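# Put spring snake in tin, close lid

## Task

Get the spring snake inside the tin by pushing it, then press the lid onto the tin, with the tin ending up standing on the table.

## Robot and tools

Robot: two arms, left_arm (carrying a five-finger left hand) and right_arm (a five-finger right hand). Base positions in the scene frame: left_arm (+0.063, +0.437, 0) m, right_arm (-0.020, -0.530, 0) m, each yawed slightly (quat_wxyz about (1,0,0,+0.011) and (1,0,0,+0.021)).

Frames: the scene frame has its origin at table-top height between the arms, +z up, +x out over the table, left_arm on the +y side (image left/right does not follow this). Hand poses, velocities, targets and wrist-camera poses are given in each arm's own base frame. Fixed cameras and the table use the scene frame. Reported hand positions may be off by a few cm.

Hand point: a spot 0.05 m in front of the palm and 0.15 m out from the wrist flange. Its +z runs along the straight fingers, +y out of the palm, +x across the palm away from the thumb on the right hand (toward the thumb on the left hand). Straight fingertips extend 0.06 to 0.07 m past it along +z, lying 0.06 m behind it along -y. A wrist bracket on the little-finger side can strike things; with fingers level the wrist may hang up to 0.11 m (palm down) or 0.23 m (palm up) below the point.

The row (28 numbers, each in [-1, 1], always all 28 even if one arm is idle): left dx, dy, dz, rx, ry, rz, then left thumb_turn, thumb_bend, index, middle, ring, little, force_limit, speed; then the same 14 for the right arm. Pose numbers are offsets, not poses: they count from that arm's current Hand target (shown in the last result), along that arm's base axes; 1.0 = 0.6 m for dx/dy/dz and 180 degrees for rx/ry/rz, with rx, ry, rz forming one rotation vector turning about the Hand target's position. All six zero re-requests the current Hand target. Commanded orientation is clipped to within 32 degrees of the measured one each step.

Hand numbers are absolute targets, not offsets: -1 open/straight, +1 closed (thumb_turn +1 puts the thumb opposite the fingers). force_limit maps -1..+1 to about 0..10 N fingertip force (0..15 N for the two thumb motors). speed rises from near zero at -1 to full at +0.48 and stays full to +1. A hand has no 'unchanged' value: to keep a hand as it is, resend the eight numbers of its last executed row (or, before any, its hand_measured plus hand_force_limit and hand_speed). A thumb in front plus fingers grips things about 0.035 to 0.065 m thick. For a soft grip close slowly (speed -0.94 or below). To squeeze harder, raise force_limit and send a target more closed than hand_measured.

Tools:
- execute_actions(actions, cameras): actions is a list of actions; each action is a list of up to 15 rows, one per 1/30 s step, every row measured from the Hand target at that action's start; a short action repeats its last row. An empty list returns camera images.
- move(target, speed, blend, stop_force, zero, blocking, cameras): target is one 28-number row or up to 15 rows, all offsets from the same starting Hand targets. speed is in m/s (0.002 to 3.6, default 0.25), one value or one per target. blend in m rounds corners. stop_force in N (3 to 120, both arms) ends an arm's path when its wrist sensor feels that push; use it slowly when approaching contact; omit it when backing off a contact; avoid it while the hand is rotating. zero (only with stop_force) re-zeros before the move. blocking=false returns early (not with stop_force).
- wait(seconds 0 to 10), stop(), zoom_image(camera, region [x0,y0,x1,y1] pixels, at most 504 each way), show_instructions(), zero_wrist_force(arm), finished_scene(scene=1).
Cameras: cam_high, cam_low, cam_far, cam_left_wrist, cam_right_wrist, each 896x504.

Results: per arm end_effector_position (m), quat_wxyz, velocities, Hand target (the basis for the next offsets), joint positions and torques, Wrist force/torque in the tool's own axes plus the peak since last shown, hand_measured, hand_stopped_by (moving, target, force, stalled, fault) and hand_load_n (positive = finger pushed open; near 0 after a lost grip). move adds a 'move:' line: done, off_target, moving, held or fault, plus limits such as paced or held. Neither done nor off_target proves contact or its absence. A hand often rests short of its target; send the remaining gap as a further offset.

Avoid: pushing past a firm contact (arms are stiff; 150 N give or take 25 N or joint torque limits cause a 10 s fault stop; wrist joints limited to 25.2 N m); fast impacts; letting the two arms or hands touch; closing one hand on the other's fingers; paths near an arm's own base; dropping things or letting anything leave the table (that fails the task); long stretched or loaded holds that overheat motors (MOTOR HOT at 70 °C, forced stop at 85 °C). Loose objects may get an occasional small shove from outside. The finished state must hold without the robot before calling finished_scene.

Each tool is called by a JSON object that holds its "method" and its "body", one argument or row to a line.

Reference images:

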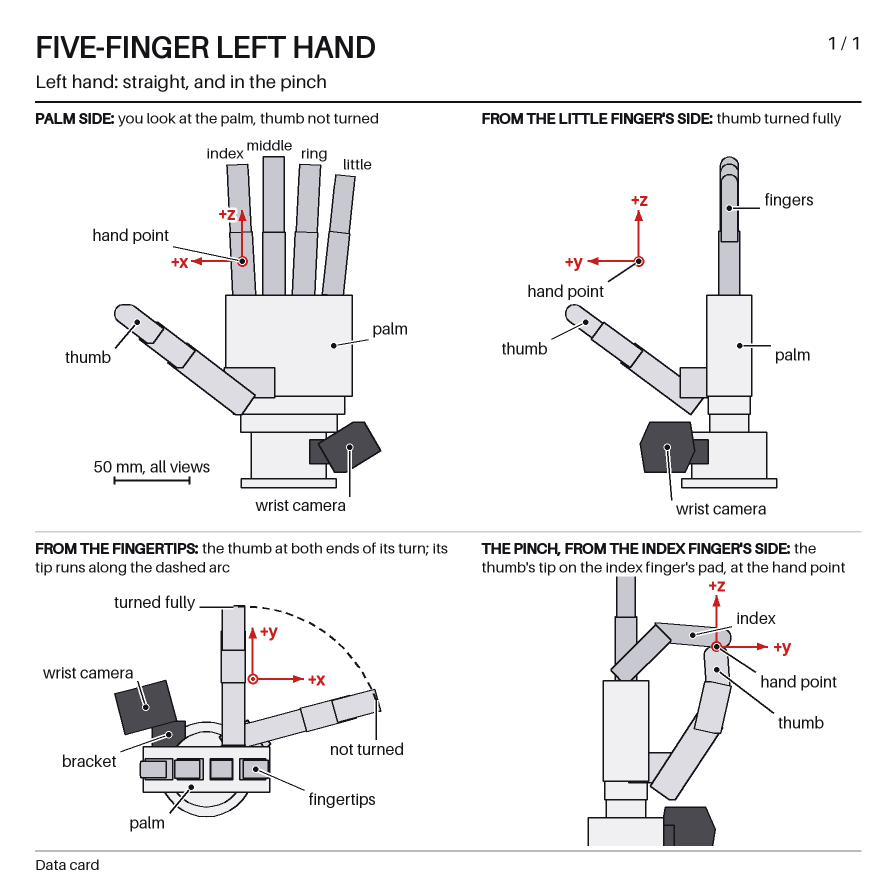

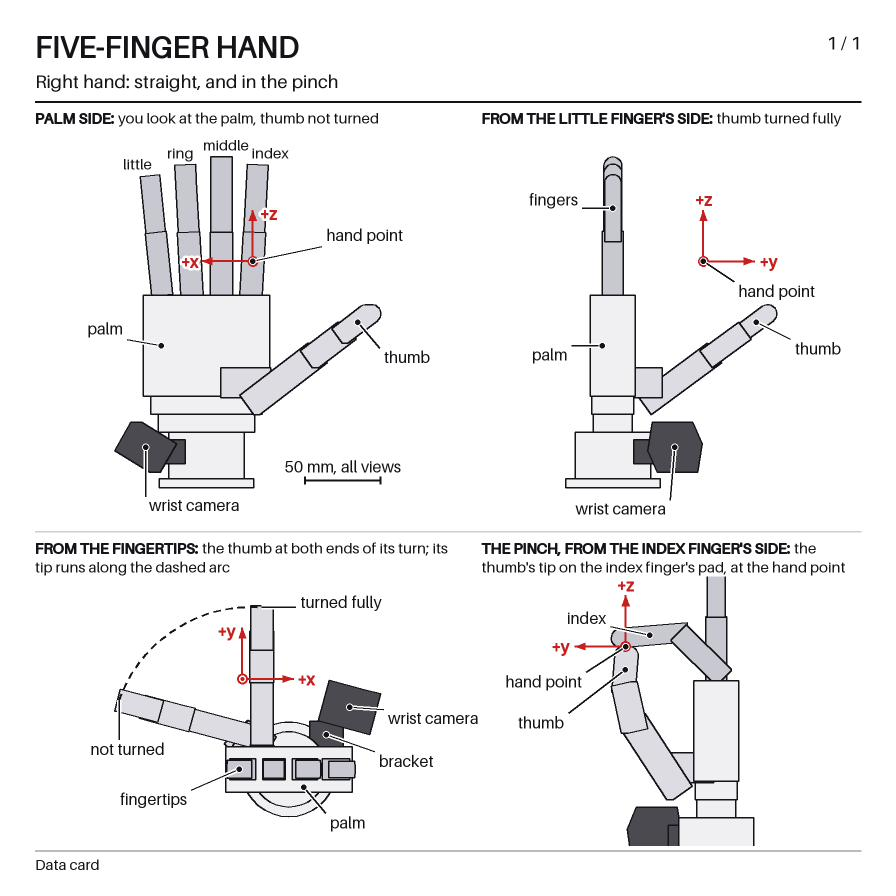

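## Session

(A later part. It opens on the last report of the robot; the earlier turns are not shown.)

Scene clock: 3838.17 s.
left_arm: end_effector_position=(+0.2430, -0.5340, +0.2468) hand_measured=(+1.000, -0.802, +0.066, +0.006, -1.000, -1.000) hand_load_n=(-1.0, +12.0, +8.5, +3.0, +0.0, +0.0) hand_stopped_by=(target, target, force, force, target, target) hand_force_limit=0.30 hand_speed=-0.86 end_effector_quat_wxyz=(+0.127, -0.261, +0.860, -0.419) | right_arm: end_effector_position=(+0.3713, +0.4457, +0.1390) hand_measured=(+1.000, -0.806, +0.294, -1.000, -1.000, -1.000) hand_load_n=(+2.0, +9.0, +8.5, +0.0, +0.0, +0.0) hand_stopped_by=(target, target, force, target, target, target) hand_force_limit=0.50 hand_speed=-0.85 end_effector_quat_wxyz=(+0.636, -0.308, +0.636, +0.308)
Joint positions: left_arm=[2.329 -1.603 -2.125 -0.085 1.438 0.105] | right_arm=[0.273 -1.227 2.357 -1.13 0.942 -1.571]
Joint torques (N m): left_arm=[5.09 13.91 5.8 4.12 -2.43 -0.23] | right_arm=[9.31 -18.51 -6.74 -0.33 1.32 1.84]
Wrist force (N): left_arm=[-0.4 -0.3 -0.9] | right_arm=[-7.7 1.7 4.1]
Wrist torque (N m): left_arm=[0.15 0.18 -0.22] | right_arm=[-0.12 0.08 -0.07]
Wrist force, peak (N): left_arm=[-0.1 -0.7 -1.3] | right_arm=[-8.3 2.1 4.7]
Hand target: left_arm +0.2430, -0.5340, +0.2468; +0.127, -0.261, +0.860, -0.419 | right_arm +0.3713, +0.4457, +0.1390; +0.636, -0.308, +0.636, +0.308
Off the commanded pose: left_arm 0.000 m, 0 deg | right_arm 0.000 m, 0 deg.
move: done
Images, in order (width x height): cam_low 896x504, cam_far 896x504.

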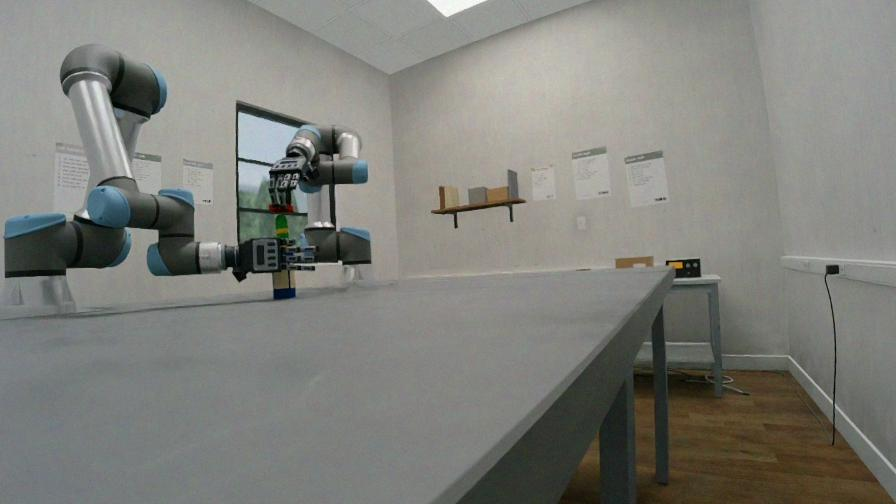

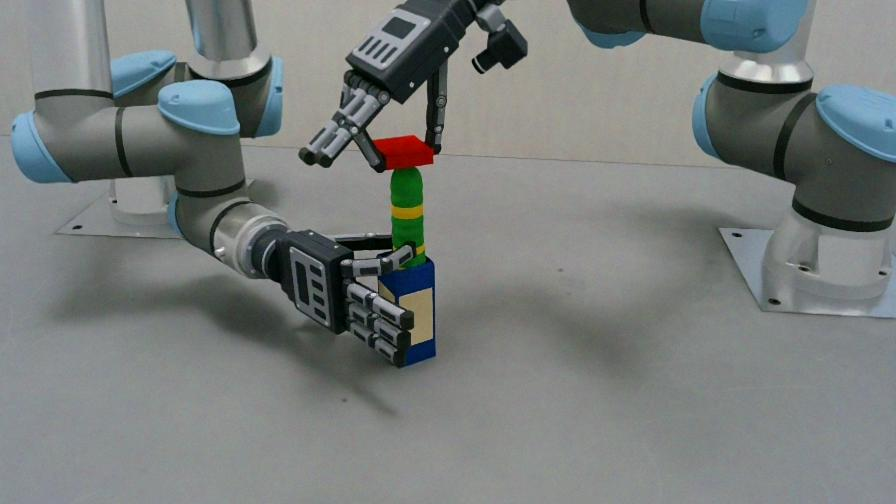

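{"method": "move", "body": {
  "target": [0.0000,0.0015,-0.065,0,0,0,1,-0.8,0.35,0.35,-1,-1,0.3,-0.86,0,0,0,0,0,0,1,-0.8,0.6,-1,-1,-1,0.5,-0.85],
  "speed": 0.03,
  "cameras": ["cam_far","cam_low"]
}}

{"method": "zoom_image", "body": {
  "camera": "cam_far",
  "region": [340, 130, 480, 300]
}}

{"method": "zoom_image", "body": {
  "camera": "cam_low",
  "region": [240, 190, 330, 310]
}}

Scene clock: 3854.03 s.
left_arm: end_effector_position=(+0.2430, -0.5331, +0.2078) hand_measured=(+1.000, -0.802, +0.066, +0.006, -1.000, -1.000) hand_load_n=(-1.5, +12.0, +8.5, +3.0, +0.0, +0.0) hand_stopped_by=(target, target, force, force, target, target) hand_force_limit=0.30 hand_speed=-0.86 end_effector_quat_wxyz=(+0.127, -0.261, +0.860, -0.419) | right_arm: end_effector_position=(+0.3713, +0.4457, +0.1390) hand_measured=(+1.000, -0.806, +0.294, -1.000, -1.000, -1.000) hand_load_n=(+0.5, +8.5, +8.0, +0.0, +0.0, +0.0) hand_stopped_by=(target, target, force, target, target, target) hand_force_limit=0.50 hand_speed=-0.85 end_effector_quat_wxyz=(+0.636, -0.308, +0.636, +0.308)
Joint positions: left_arm=[2.33 -1.667 -2.18 0.034 1.437 0.106] | right_arm=[0.273 -1.227 2.357 -1.13 0.942 -1.571]
Joint torques (N m): left_arm=[6.45 14.24 2.5 3.38 -2.48 1.15] | right_arm=[9.76 -19.41 -7.06 -0.31 1.26 1.85]
Wrist force (N): left_arm=[0.2 -2.3 -2.5] | right_arm=[-5.7 1.8 4.6]
Wrist torque (N m): left_arm=[0.07 0.10 -0.19] | right_arm=[-0.10 0.10 -0.13]
Wrist force, peak (N): left_arm=[-0.2 -2.8 -2.4] | right_arm=[-8.4 2.0 4.4]
Hand target: left_arm +0.2430, -0.5331, +0.2078; +0.127, -0.261, +0.860, -0.419 | right_arm +0.3713, +0.4457, +0.1390; +0.636, -0.308, +0.636, +0.308
Off the commanded pose: left_arm 0.000 m, 0 deg | right_arm 0.000 m, 0 deg.
move: done
Images, in order (width x height): cam_low 896x504, cam_far 896x504.

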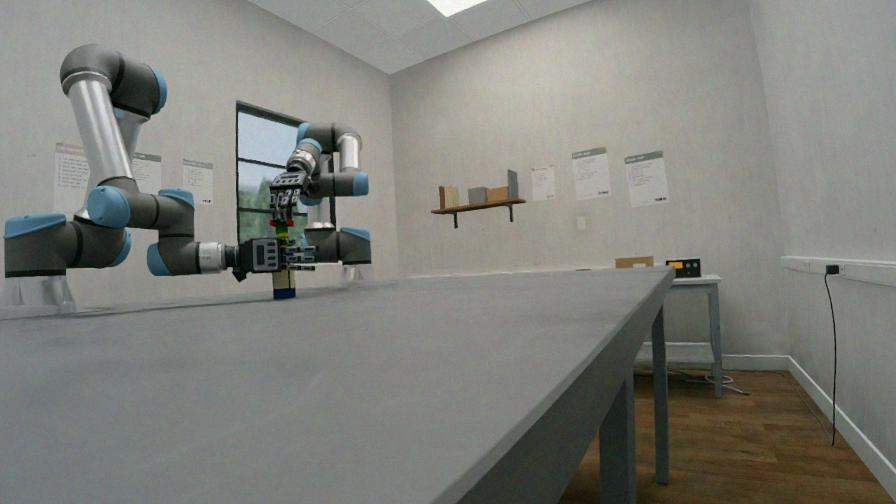

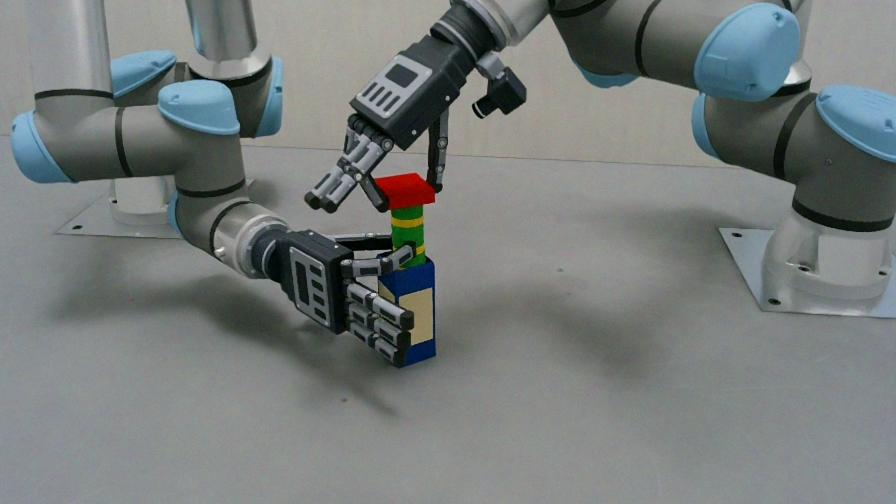

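Scaled by 2.965 from the camera's 896x504 image, which has a finer 1280x720 frame.

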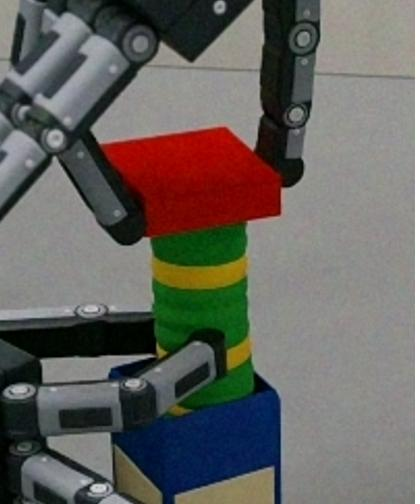

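Scaled by 4.200 from the camera's 896x504 image, which has a finer 1280x720 frame.

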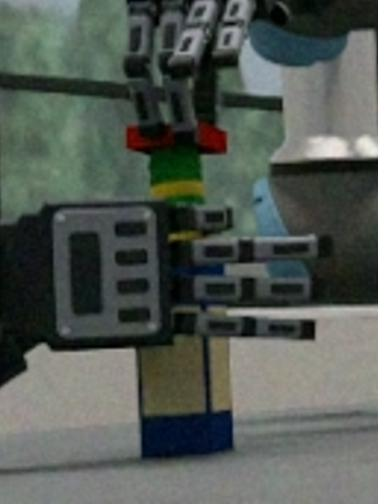

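{"method": "move", "body": {
  "target": [0,0,-0.045,0,0,0,1,-0.8,0.35,0.35,-1,-1,0.3,-0.86,0,0,0,0,0,0,1,-0.8,0.6,-1,-1,-1,0.5,-0.85],
  "speed": 0.03,
  "cameras": ["cam_far","cam_low","cam_left_wrist"]
}}

{"method": "zoom_image", "body": {
  "camera": "cam_far",
  "region": [340, 150, 480, 300]
}}

{"method": "zoom_image", "body": {
  "camera": "cam_low",
  "region": [240, 200, 330, 310]
}}

Scene clock: 3862.30 s.
left_arm: end_effector_position=(+0.2430, -0.5331, +0.1808) hand_measured=(+1.000, -0.802, +0.066, +0.006, -1.000, -1.000) hand_load_n=(-1.5, +11.5, +8.0, +2.5, +0.0, +0.0) hand_stopped_by=(target, target, force, force, target, target) hand_force_limit=0.30 hand_speed=-0.86 end_effector_quat_wxyz=(+0.127, -0.261, +0.860, -0.419) | right_arm: end_effector_position=(+0.3713, +0.4457, +0.1390) hand_measured=(+1.000, -0.806, +0.294, -1.000, -1.000, -1.000) hand_load_n=(-1.0, +8.5, +8.0, +0.0, +0.0, +0.0) hand_stopped_by=(target, target, force, target, target, target) hand_force_limit=0.50 hand_speed=-0.85 end_effector_quat_wxyz=(+0.636, -0.308, +0.636, +0.308)
Joint positions: left_arm=[2.33 -1.72 -2.211 0.119 1.437 0.106] | right_arm=[0.273 -1.227 2.357 -1.13 0.942 -1.571]
Joint torques (N m): left_arm=[6.13 13.1 -0.61 2.68 -2.11 0.49] | right_arm=[9.75 -18.47 -7.85 -0.47 1.33 1.75]
Wrist force (N): left_arm=[0.2 -5.8 -4.6] | right_arm=[-2.7 1.4 5.0]
Wrist torque (N m): left_arm=[-0.12 0.15 -0.19] | right_arm=[-0.15 0.01 -0.17]
Wrist force, peak (N): left_arm=[0.2 -6.0 -4.9] | right_arm=[-5.8 2.0 4.7]
Hand target: left_arm +0.2430, -0.5331, +0.1808; +0.127, -0.261, +0.860, -0.419 | right_arm +0.3713, +0.4457, +0.1390; +0.636, -0.308, +0.636, +0.308
Off the commanded pose: left_arm 0.000 m, 0 deg | right_arm 0.000 m, 0 deg.
move: done
camera_calibration:
cam_left_wrist: T_world_to_cam=[[0.14812, -0.631092, 0.761435, -0.507885], [-0.984539, -0.0212978, 0.173868, 0.192642], [-0.0935101, -0.775415, -0.624489, -0.166229], [0, 0, 0, 1]] pos_world=[0.249348, -0.445316, 0.249419]
Images, in order (width x height): cam_low 896x504, cam_far 896x504, cam_left_wrist 896x504.

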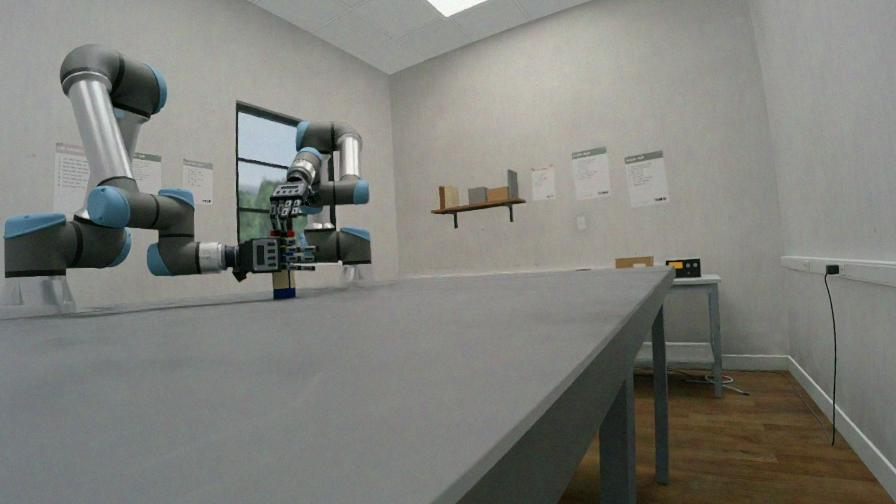

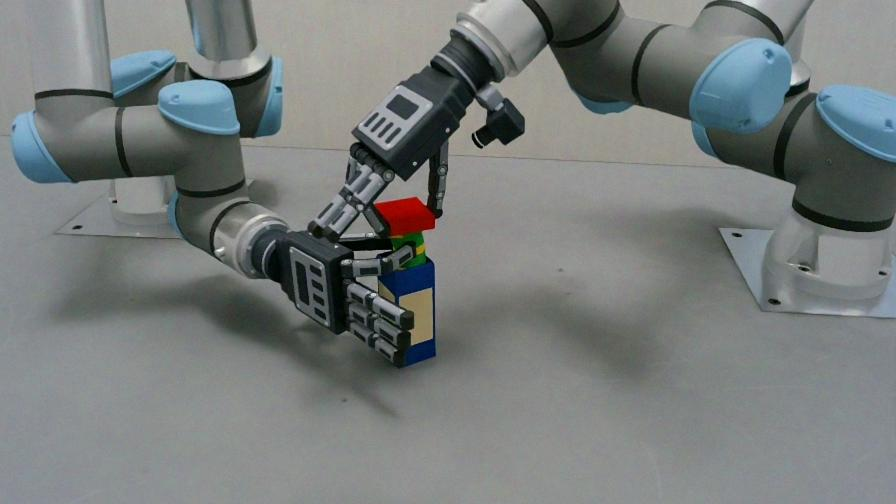

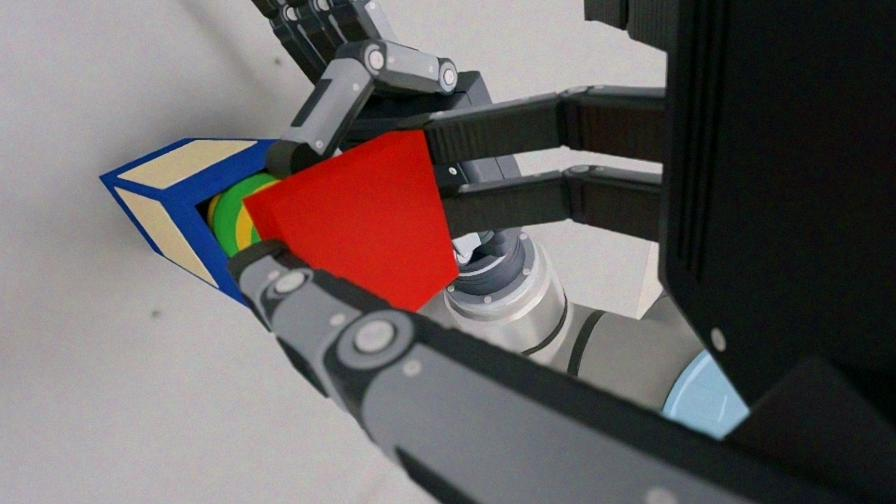

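Scaled by 3.360 from the camera's 896x504 image, which has a finer 1280x720 frame.

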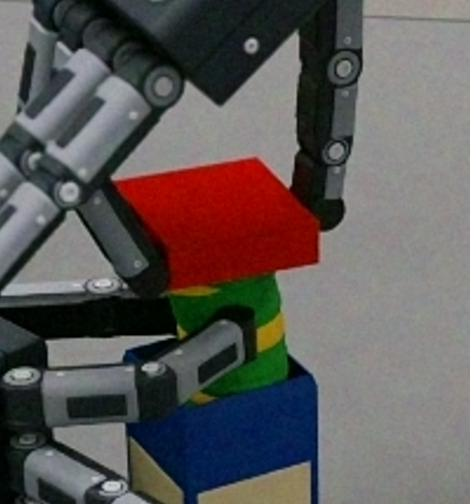

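Scaled by 4.582 from the camera's 896x504 image, which has a finer 1280x720 frame.

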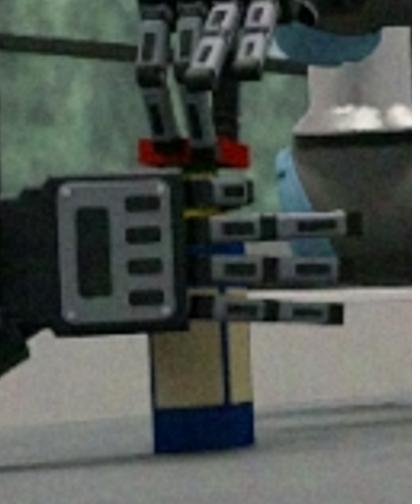

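{"method": "zoom_image", "body": {
  "camera": "cam_low",
  "region": [265, 220, 305, 260]
}}

{"method": "zoom_image", "body": {
  "camera": "cam_far",
  "region": [370, 190, 450, 280]
}}

Scaled by 12.600 from the camera's 896x504 image, which has a finer 1280x720 frame.

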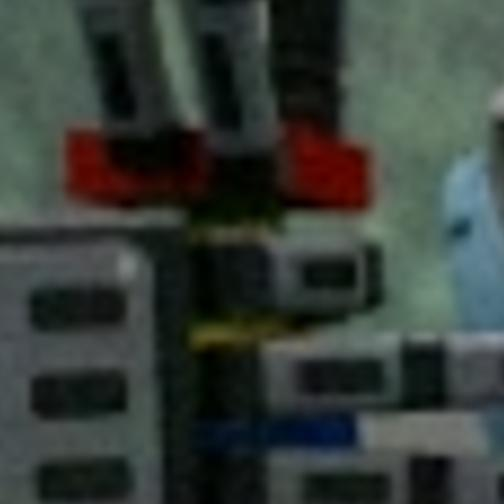

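Scaled by 5.600 from the camera's 896x504 image, which has a finer 1280x720 frame.

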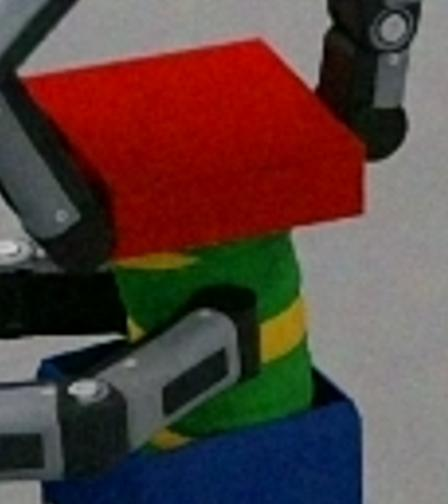

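{"method": "move", "body": {
  "target": [0,0,-0.0092,0,0,0,1,-0.8,0.35,0.35,-1,-1,0.3,-0.86,0,0,0,0,0,0,1,-0.8,0.6,-1,-1,-1,0.5,-0.85],
  "speed": 0.02,
  "cameras": ["cam_far","cam_low"]
}}

{"method": "zoom_image", "body": {
  "camera": "cam_far",
  "region": [370, 190, 450, 280]
}}

{"method": "zoom_image", "body": {
  "camera": "cam_low",
  "region": [265, 220, 305, 260]
}}

Scene clock: 3952.70 s.
left_arm: end_effector_position=(+0.2430, -0.5331, +0.1753) hand_measured=(+1.000, -0.802, +0.066, +0.006, -1.000, -1.000) hand_load_n=(-2.0, +11.5, +8.0, +2.5, +0.0, +0.0) hand_stopped_by=(target, target, force, force, target, target) hand_force_limit=0.30 hand_speed=-0.86 end_effector_quat_wxyz=(+0.127, -0.261, +0.860, -0.419) | right_arm: end_effector_position=(+0.3713, +0.4457, +0.1390) hand_measured=(+1.000, -0.806, +0.294, -1.000, -1.000, -1.000) hand_load_n=(-1.5, +8.5, +8.0, +0.0, +0.0, +0.0) hand_stopped_by=(target, target, force, target, target, target) hand_force_limit=0.50 hand_speed=-0.85 end_effector_quat_wxyz=(+0.636, -0.308, +0.636, +0.308)
Joint positions: left_arm=[2.33 -1.732 -2.217 0.136 1.437 0.106] | right_arm=[0.273 -1.227 2.357 -1.13 0.942 -1.571]
Joint torques (N m): left_arm=[-0.54 12.47 -1.84 2.31 -1.34 -0.07] | right_arm=[9.7 -19.54 -6.96 -0.5 1.19 1.71]
Wrist force (N): left_arm=[0.0 -7.5 -5.8] | right_arm=[-2.2 1.7 4.6]
Wrist torque (N m): left_arm=[-0.15 0.10 -0.15] | right_arm=[-0.14 0.03 -0.18]
Wrist force, peak (N): left_arm=[-0.6 -8.0 -5.9] | right_arm=[-3.0 1.7 5.2]
Hand target: left_arm +0.2430, -0.5331, +0.1752; +0.127, -0.261, +0.860, -0.419 | right_arm +0.3713, +0.4457, +0.1390; +0.636, -0.308, +0.636, +0.308
Off the commanded pose: left_arm 0.000 m, 0 deg | right_arm 0.000 m, 0 deg.
move: done
Images, in order (width x height): cam_low 896x504, cam_far 896x504.

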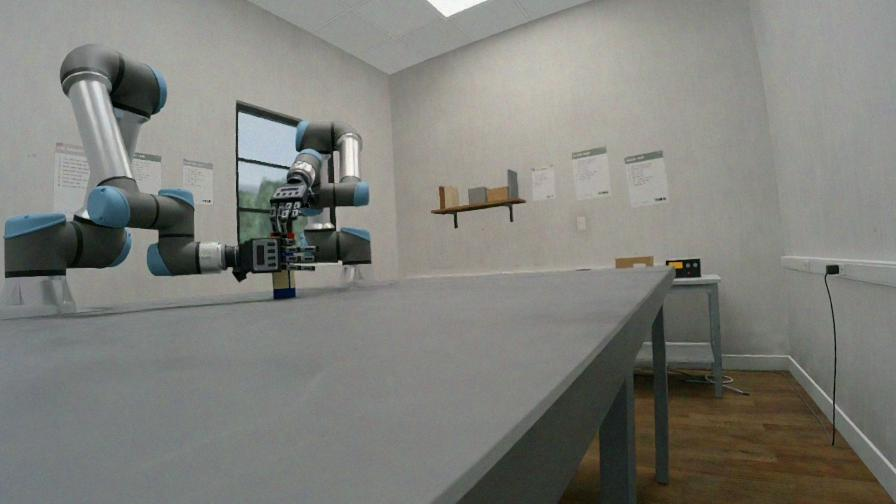

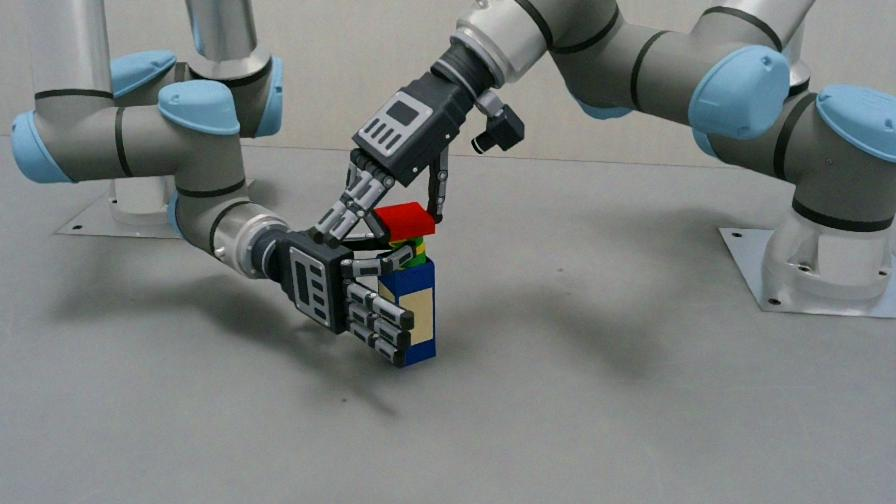

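Scaled by 5.600 from the camera's 896x504 image, which has a finer 1280x720 frame.

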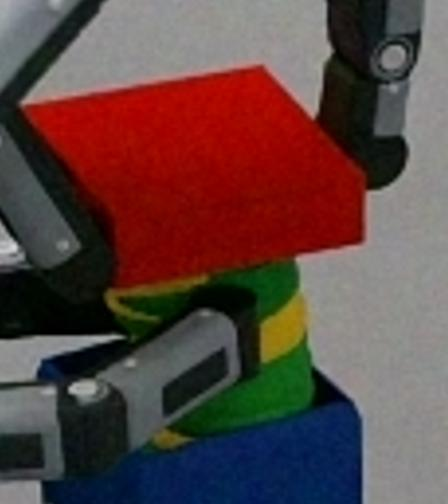

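Scaled by 12.600 from the camera's 896x504 image, which has a finer 1280x720 frame.

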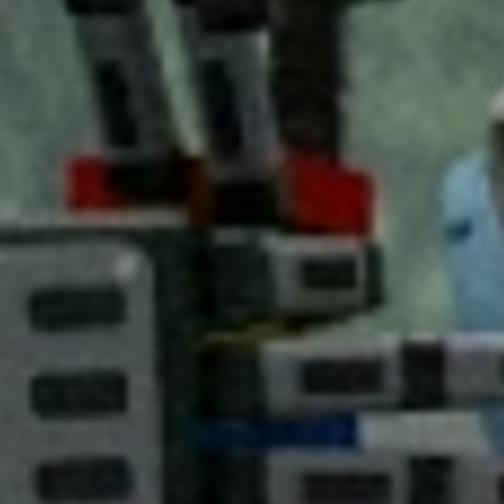

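{"method": "move", "body": {
  "target": [
    [0,0,0,0,0,0,1,-0.8,0.35,0.35,-1,-1,0.3,-0.86,0,0,0,0,0,0,1,-1,-0.5,-1,-1,-1,0.5,0.2],
    [0,0,0,0,0,0,1,-0.8,0.35,0.35,-1,-1,0.3,-0.86,0.0235,-0.0972,0,0,0,0,1,-1,-0.5,-1,-1,-1,0.5,0.2],
    [0,0,-0.0492,0,0,0,1,-0.8,0.35,0.35,-1,-1,0.3,-0.86,0.0548,-0.2268,0,0,0,0,1,-1,-0.5,-1,-1,-1,0.5,0.2]
  ],
  "speed": [0.2,0.2,0.12],
  "blend": [0,0.02,0],
  "cameras": ["cam_far","cam_low","cam_left_wrist","cam_high"]
}}

{"method": "zoom_image", "body": {
  "camera": "cam_far",
  "region": [360, 190, 460, 300]
}}

{"method": "zoom_image", "body": {
  "camera": "cam_low",
  "region": [250, 220, 320, 310]
}}

Scene clock: 3974.67 s.
left_arm: end_effector_position=(+0.2430, -0.5331, +0.1457) hand_measured=(+1.000, -0.802, +0.066, +0.006, -1.000, -1.000) hand_load_n=(-2.5, +12.0, +7.5, +2.5, +0.0, +0.0) hand_stopped_by=(target, target, force, force, target, target) hand_force_limit=0.30 hand_speed=-0.86 end_effector_quat_wxyz=(+0.127, -0.261, +0.860, -0.419) | right_arm: end_effector_position=(+0.4042, +0.3097, +0.1390) hand_measured=(+1.000, -1.000, -0.500, -1.000, -1.000, -1.000) hand_load_n=(-0.5, +0.0, +0.0, +0.0, +0.0, +0.0) hand_stopped_by=(target, target, target, target, target, target) hand_force_limit=0.50 hand_speed=0.20 end_effector_quat_wxyz=(+0.636, -0.308, +0.636, +0.308)
Joint positions: left_arm=[2.33 -1.798 -2.244 0.229 1.437 0.106] | right_arm=[-0.2 -1.277 2.449 -1.172 0.469 -1.571]
Joint torques (N m): left_arm=[2.66 14.5 -2.63 2.87 -0.8 -0.26] | right_arm=[-11.41 -34.52 -1.63 0.71 -1.23 -1.43]
Wrist force (N): left_arm=[-0.4 -5.6 -5.0] | right_arm=[-4.0 1.2 4.4]
Wrist torque (N m): left_arm=[-0.11 0.18 -0.20] | right_arm=[-0.19 0.09 -0.17]
Wrist force, peak (N): left_arm=[-0.3 -8.0 -6.1] | right_arm=[-3.9 3.0 5.3]
Hand target: left_arm +0.2430, -0.5331, +0.1457; +0.127, -0.261, +0.860, -0.419 | right_arm +0.4042, +0.3097, +0.1390; +0.636, -0.308, +0.636, +0.308
Off the commanded pose: left_arm 0.000 m, 0 deg | right_arm 0.000 m, 0 deg.
move: done
camera_calibration:
cam_left_wrist: T_world_to_cam=[[0.14812, -0.631092, 0.761435, -0.481159], [-0.984539, -0.0212978, 0.173868, 0.198745], [-0.0935101, -0.775415, -0.624489, -0.188149], [0, 0, 0, 1]] pos_world=[0.249348, -0.445316, 0.214319]
Images, in order (width x height): cam_high 896x504, cam_low 896x504, cam_far 896x504, cam_left_wrist 896x504.

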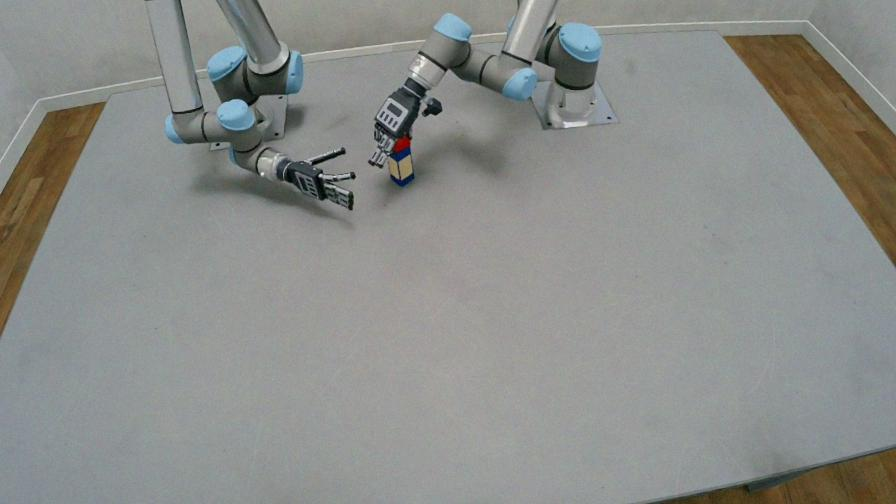

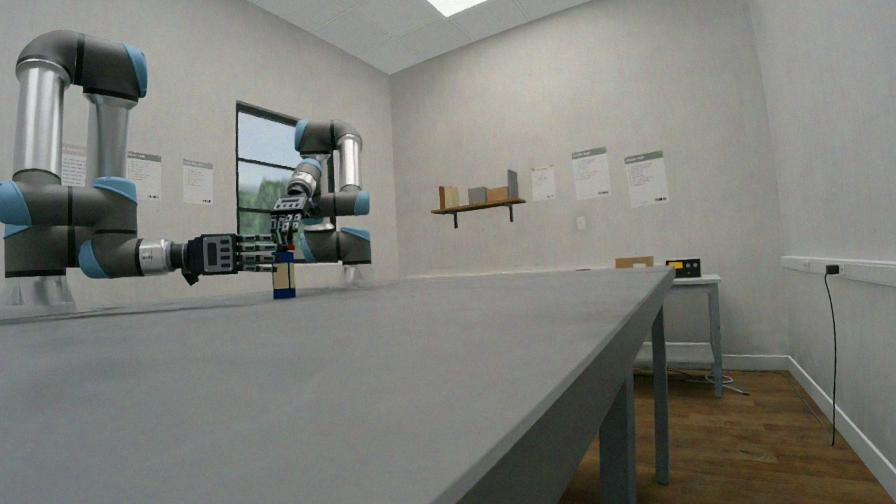

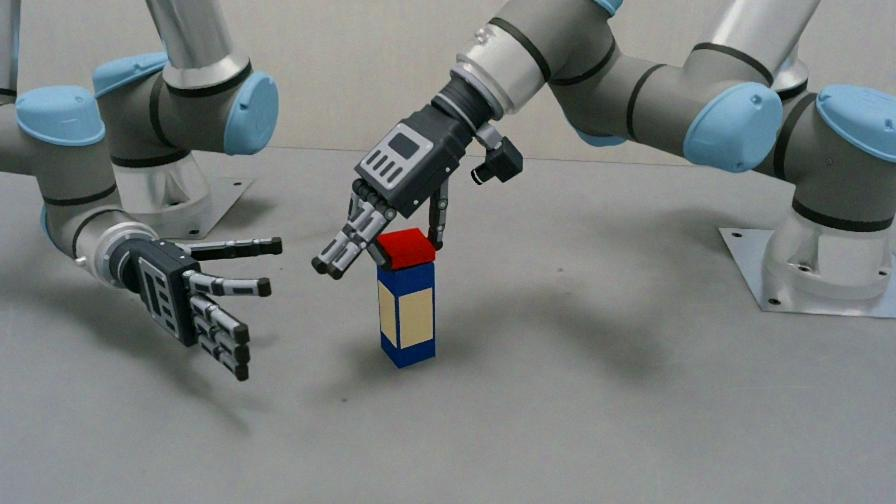

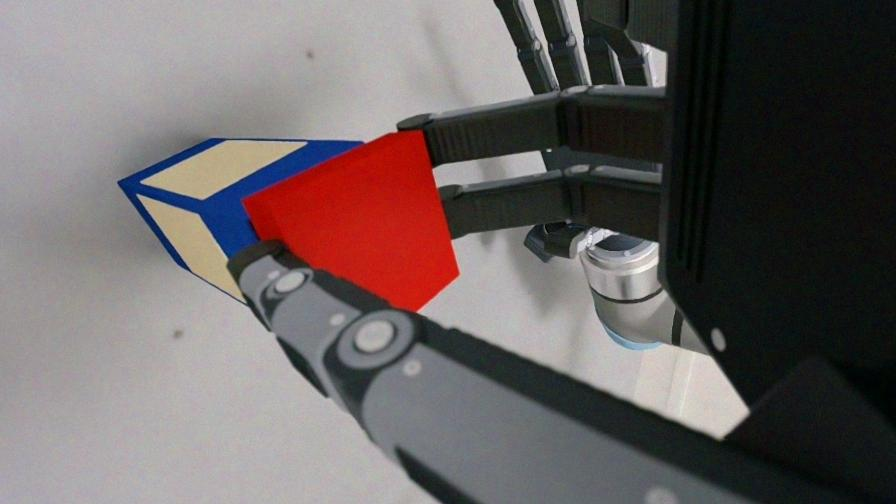

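Scaled by 4.582 from the camera's 896x504 image, which has a finer 1280x720 frame.

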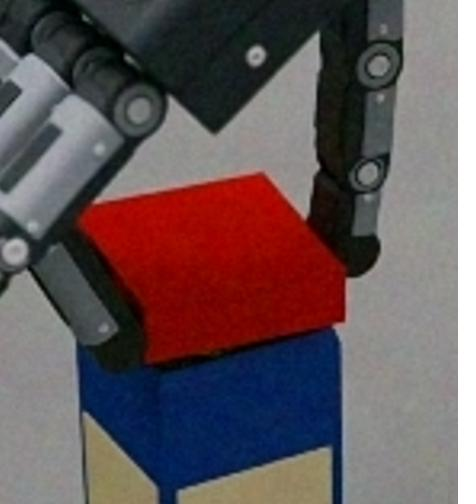

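Scaled by 5.600 from the camera's 896x504 image, which has a finer 1280x720 frame.

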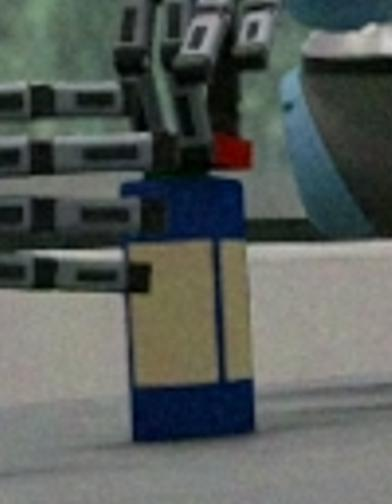

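{"method": "zoom_image", "body": {
  "camera": "cam_far",
  "region": [370, 215, 445, 275]
}}

{"method": "zoom_image", "body": {
  "camera": "cam_low",
  "region": [265, 230, 305, 260]
}}

{"method": "zoom_image", "body": {
  "camera": "cam_left_wrist",
  "region": [200, 110, 480, 320]
}}

Scaled by 6.720 from the camera's 896x504 image, which has a finer 1280x720 frame.

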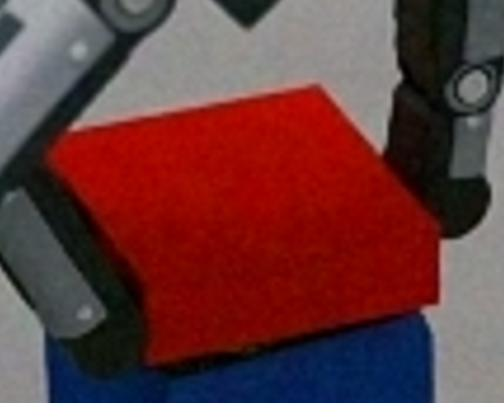

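Scaled by 12.600 from the camera's 896x504 image, which has a finer 1280x720 frame.

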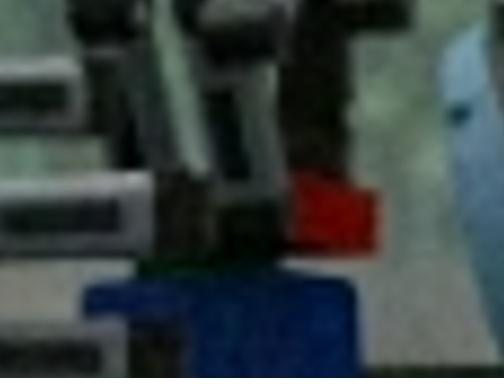

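Scaled by 1.800 from the camera's 896x504 image, which has a finer 1280x720 frame.

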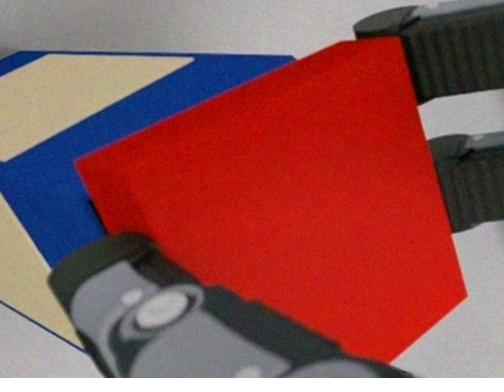

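{"method": "move", "body": {
  "target": [-0.0050,0.0022,0,0.0046,-0.0069,0,1,-0.8,0.35,0.35,-1,-1,0.3,-0.86,0.02,-0.08,0,0,0,0,1,-1,-0.5,-1,-1,-1,0.5,0.2],
  "speed": 0.05,
  "cameras": ["cam_far","cam_low","cam_left_wrist"]
}}

{"method": "zoom_image", "body": {
  "camera": "cam_far",
  "region": [370, 215, 445, 275]
}}

{"method": "zoom_image", "body": {
  "camera": "cam_low",
  "region": [265, 230, 305, 260]
}}

Scene clock: 4047.50 s.
left_arm: end_effector_position=(+0.2400, -0.5318, +0.1457) hand_measured=(+1.000, -0.802, +0.066, +0.006, -1.000, -1.000) hand_load_n=(-2.0, +11.5, +8.0, +2.5, +0.0, +0.0) hand_stopped_by=(target, target, force, force, target, target) hand_force_limit=0.30 hand_speed=-0.86 end_effector_quat_wxyz=(+0.138, -0.256, +0.862, -0.416) | right_arm: end_effector_position=(+0.4162, +0.2617, +0.1390) hand_measured=(+1.000, -1.000, -0.500, -1.000, -1.000, -1.000) hand_load_n=(+0.0, -0.5, +0.0, +0.0, +0.0, +0.0) hand_stopped_by=(target, target, target, target, target, target) hand_force_limit=0.50 hand_speed=0.20 end_effector_quat_wxyz=(+0.636, -0.308, +0.636, +0.308)
Joint positions: left_arm=[2.314 -1.794 -2.247 0.232 1.466 0.116] | right_arm=[-0.355 -1.272 2.439 -1.167 0.314 -1.572]
Joint torques (N m): left_arm=[-7.74 25.97 -2.87 2.46 2.28 1.38] | right_arm=[-10.98 -12.29 -15.92 0.83 -1.12 -1.51]
Wrist force (N): left_arm=[-0.4 -6.2 -5.1] | right_arm=[-4.0 1.7 4.6]
Wrist torque (N m): left_arm=[-0.09 0.16 -0.19] | right_arm=[-0.12 0.07 -0.15]
Wrist force, peak (N): left_arm=[-0.5 -6.6 -5.4] | right_arm=[-3.9 1.5 4.9]
Hand target: left_arm +0.2400, -0.5318, +0.1457; +0.138, -0.256, +0.862, -0.416 | right_arm +0.4162, +0.2617, +0.1390; +0.636, -0.308, +0.636, +0.308
Off the commanded pose: left_arm 0.000 m, 0 deg | right_arm 0.000 m, 0 deg.
move: done
camera_calibration:
cam_left_wrist: T_world_to_cam=[[0.131741, -0.642012, 0.755291, -0.480862], [-0.988066, -0.0236992, 0.152198, 0.19858], [-0.0798132, -0.766328, -0.637472, -0.183974], [0, 0, 0, 1]] pos_world=[0.244876, -0.444998, 0.215689]
Images, in order (width x height): cam_low 896x504, cam_far 896x504, cam_left_wrist 896x504.

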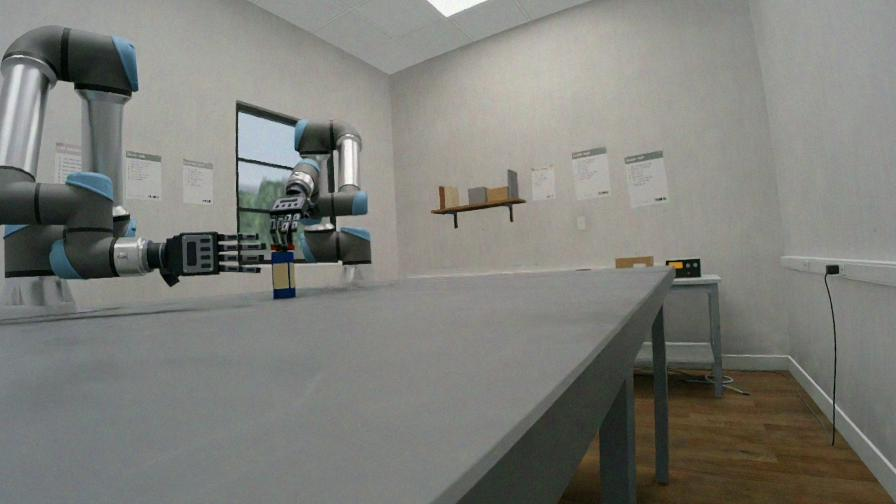

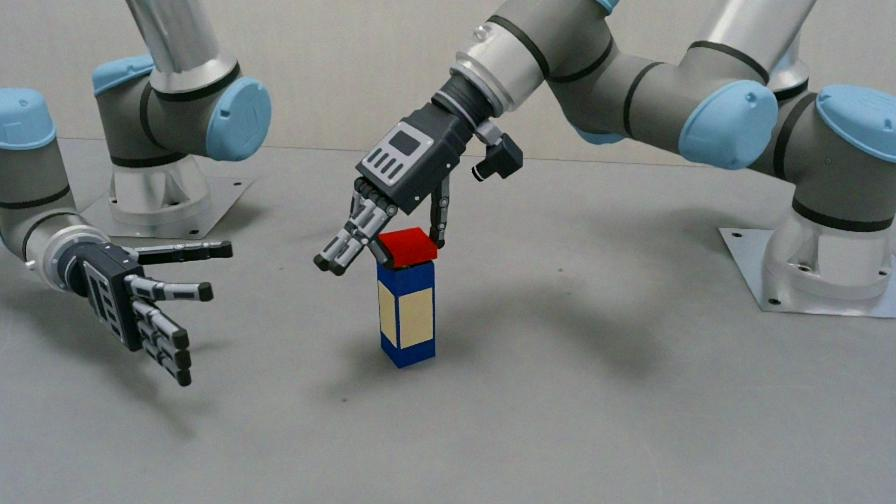

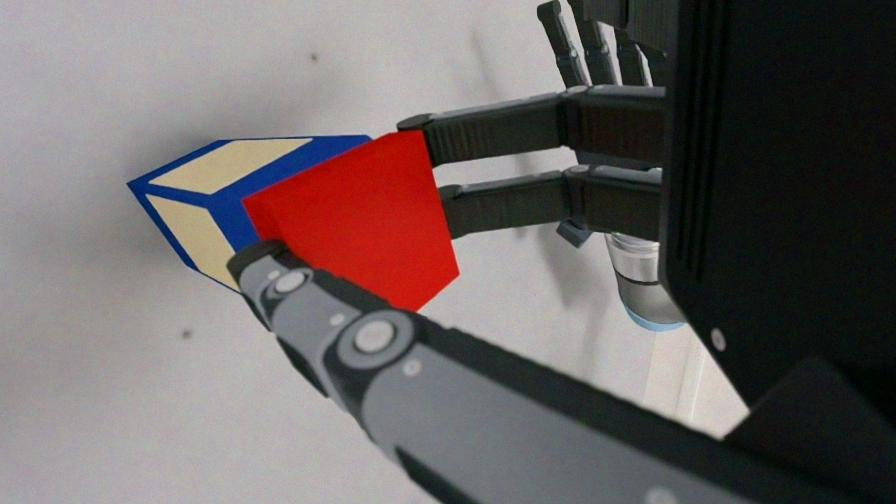

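Scaled by 6.720 from the camera's 896x504 image, which has a finer 1280x720 frame.

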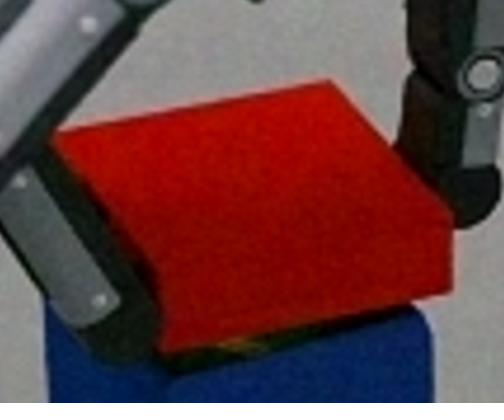

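Scaled by 12.600 from the camera's 896x504 image, which has a finer 1280x720 frame.

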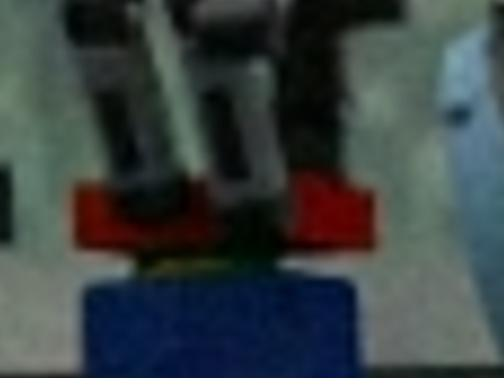

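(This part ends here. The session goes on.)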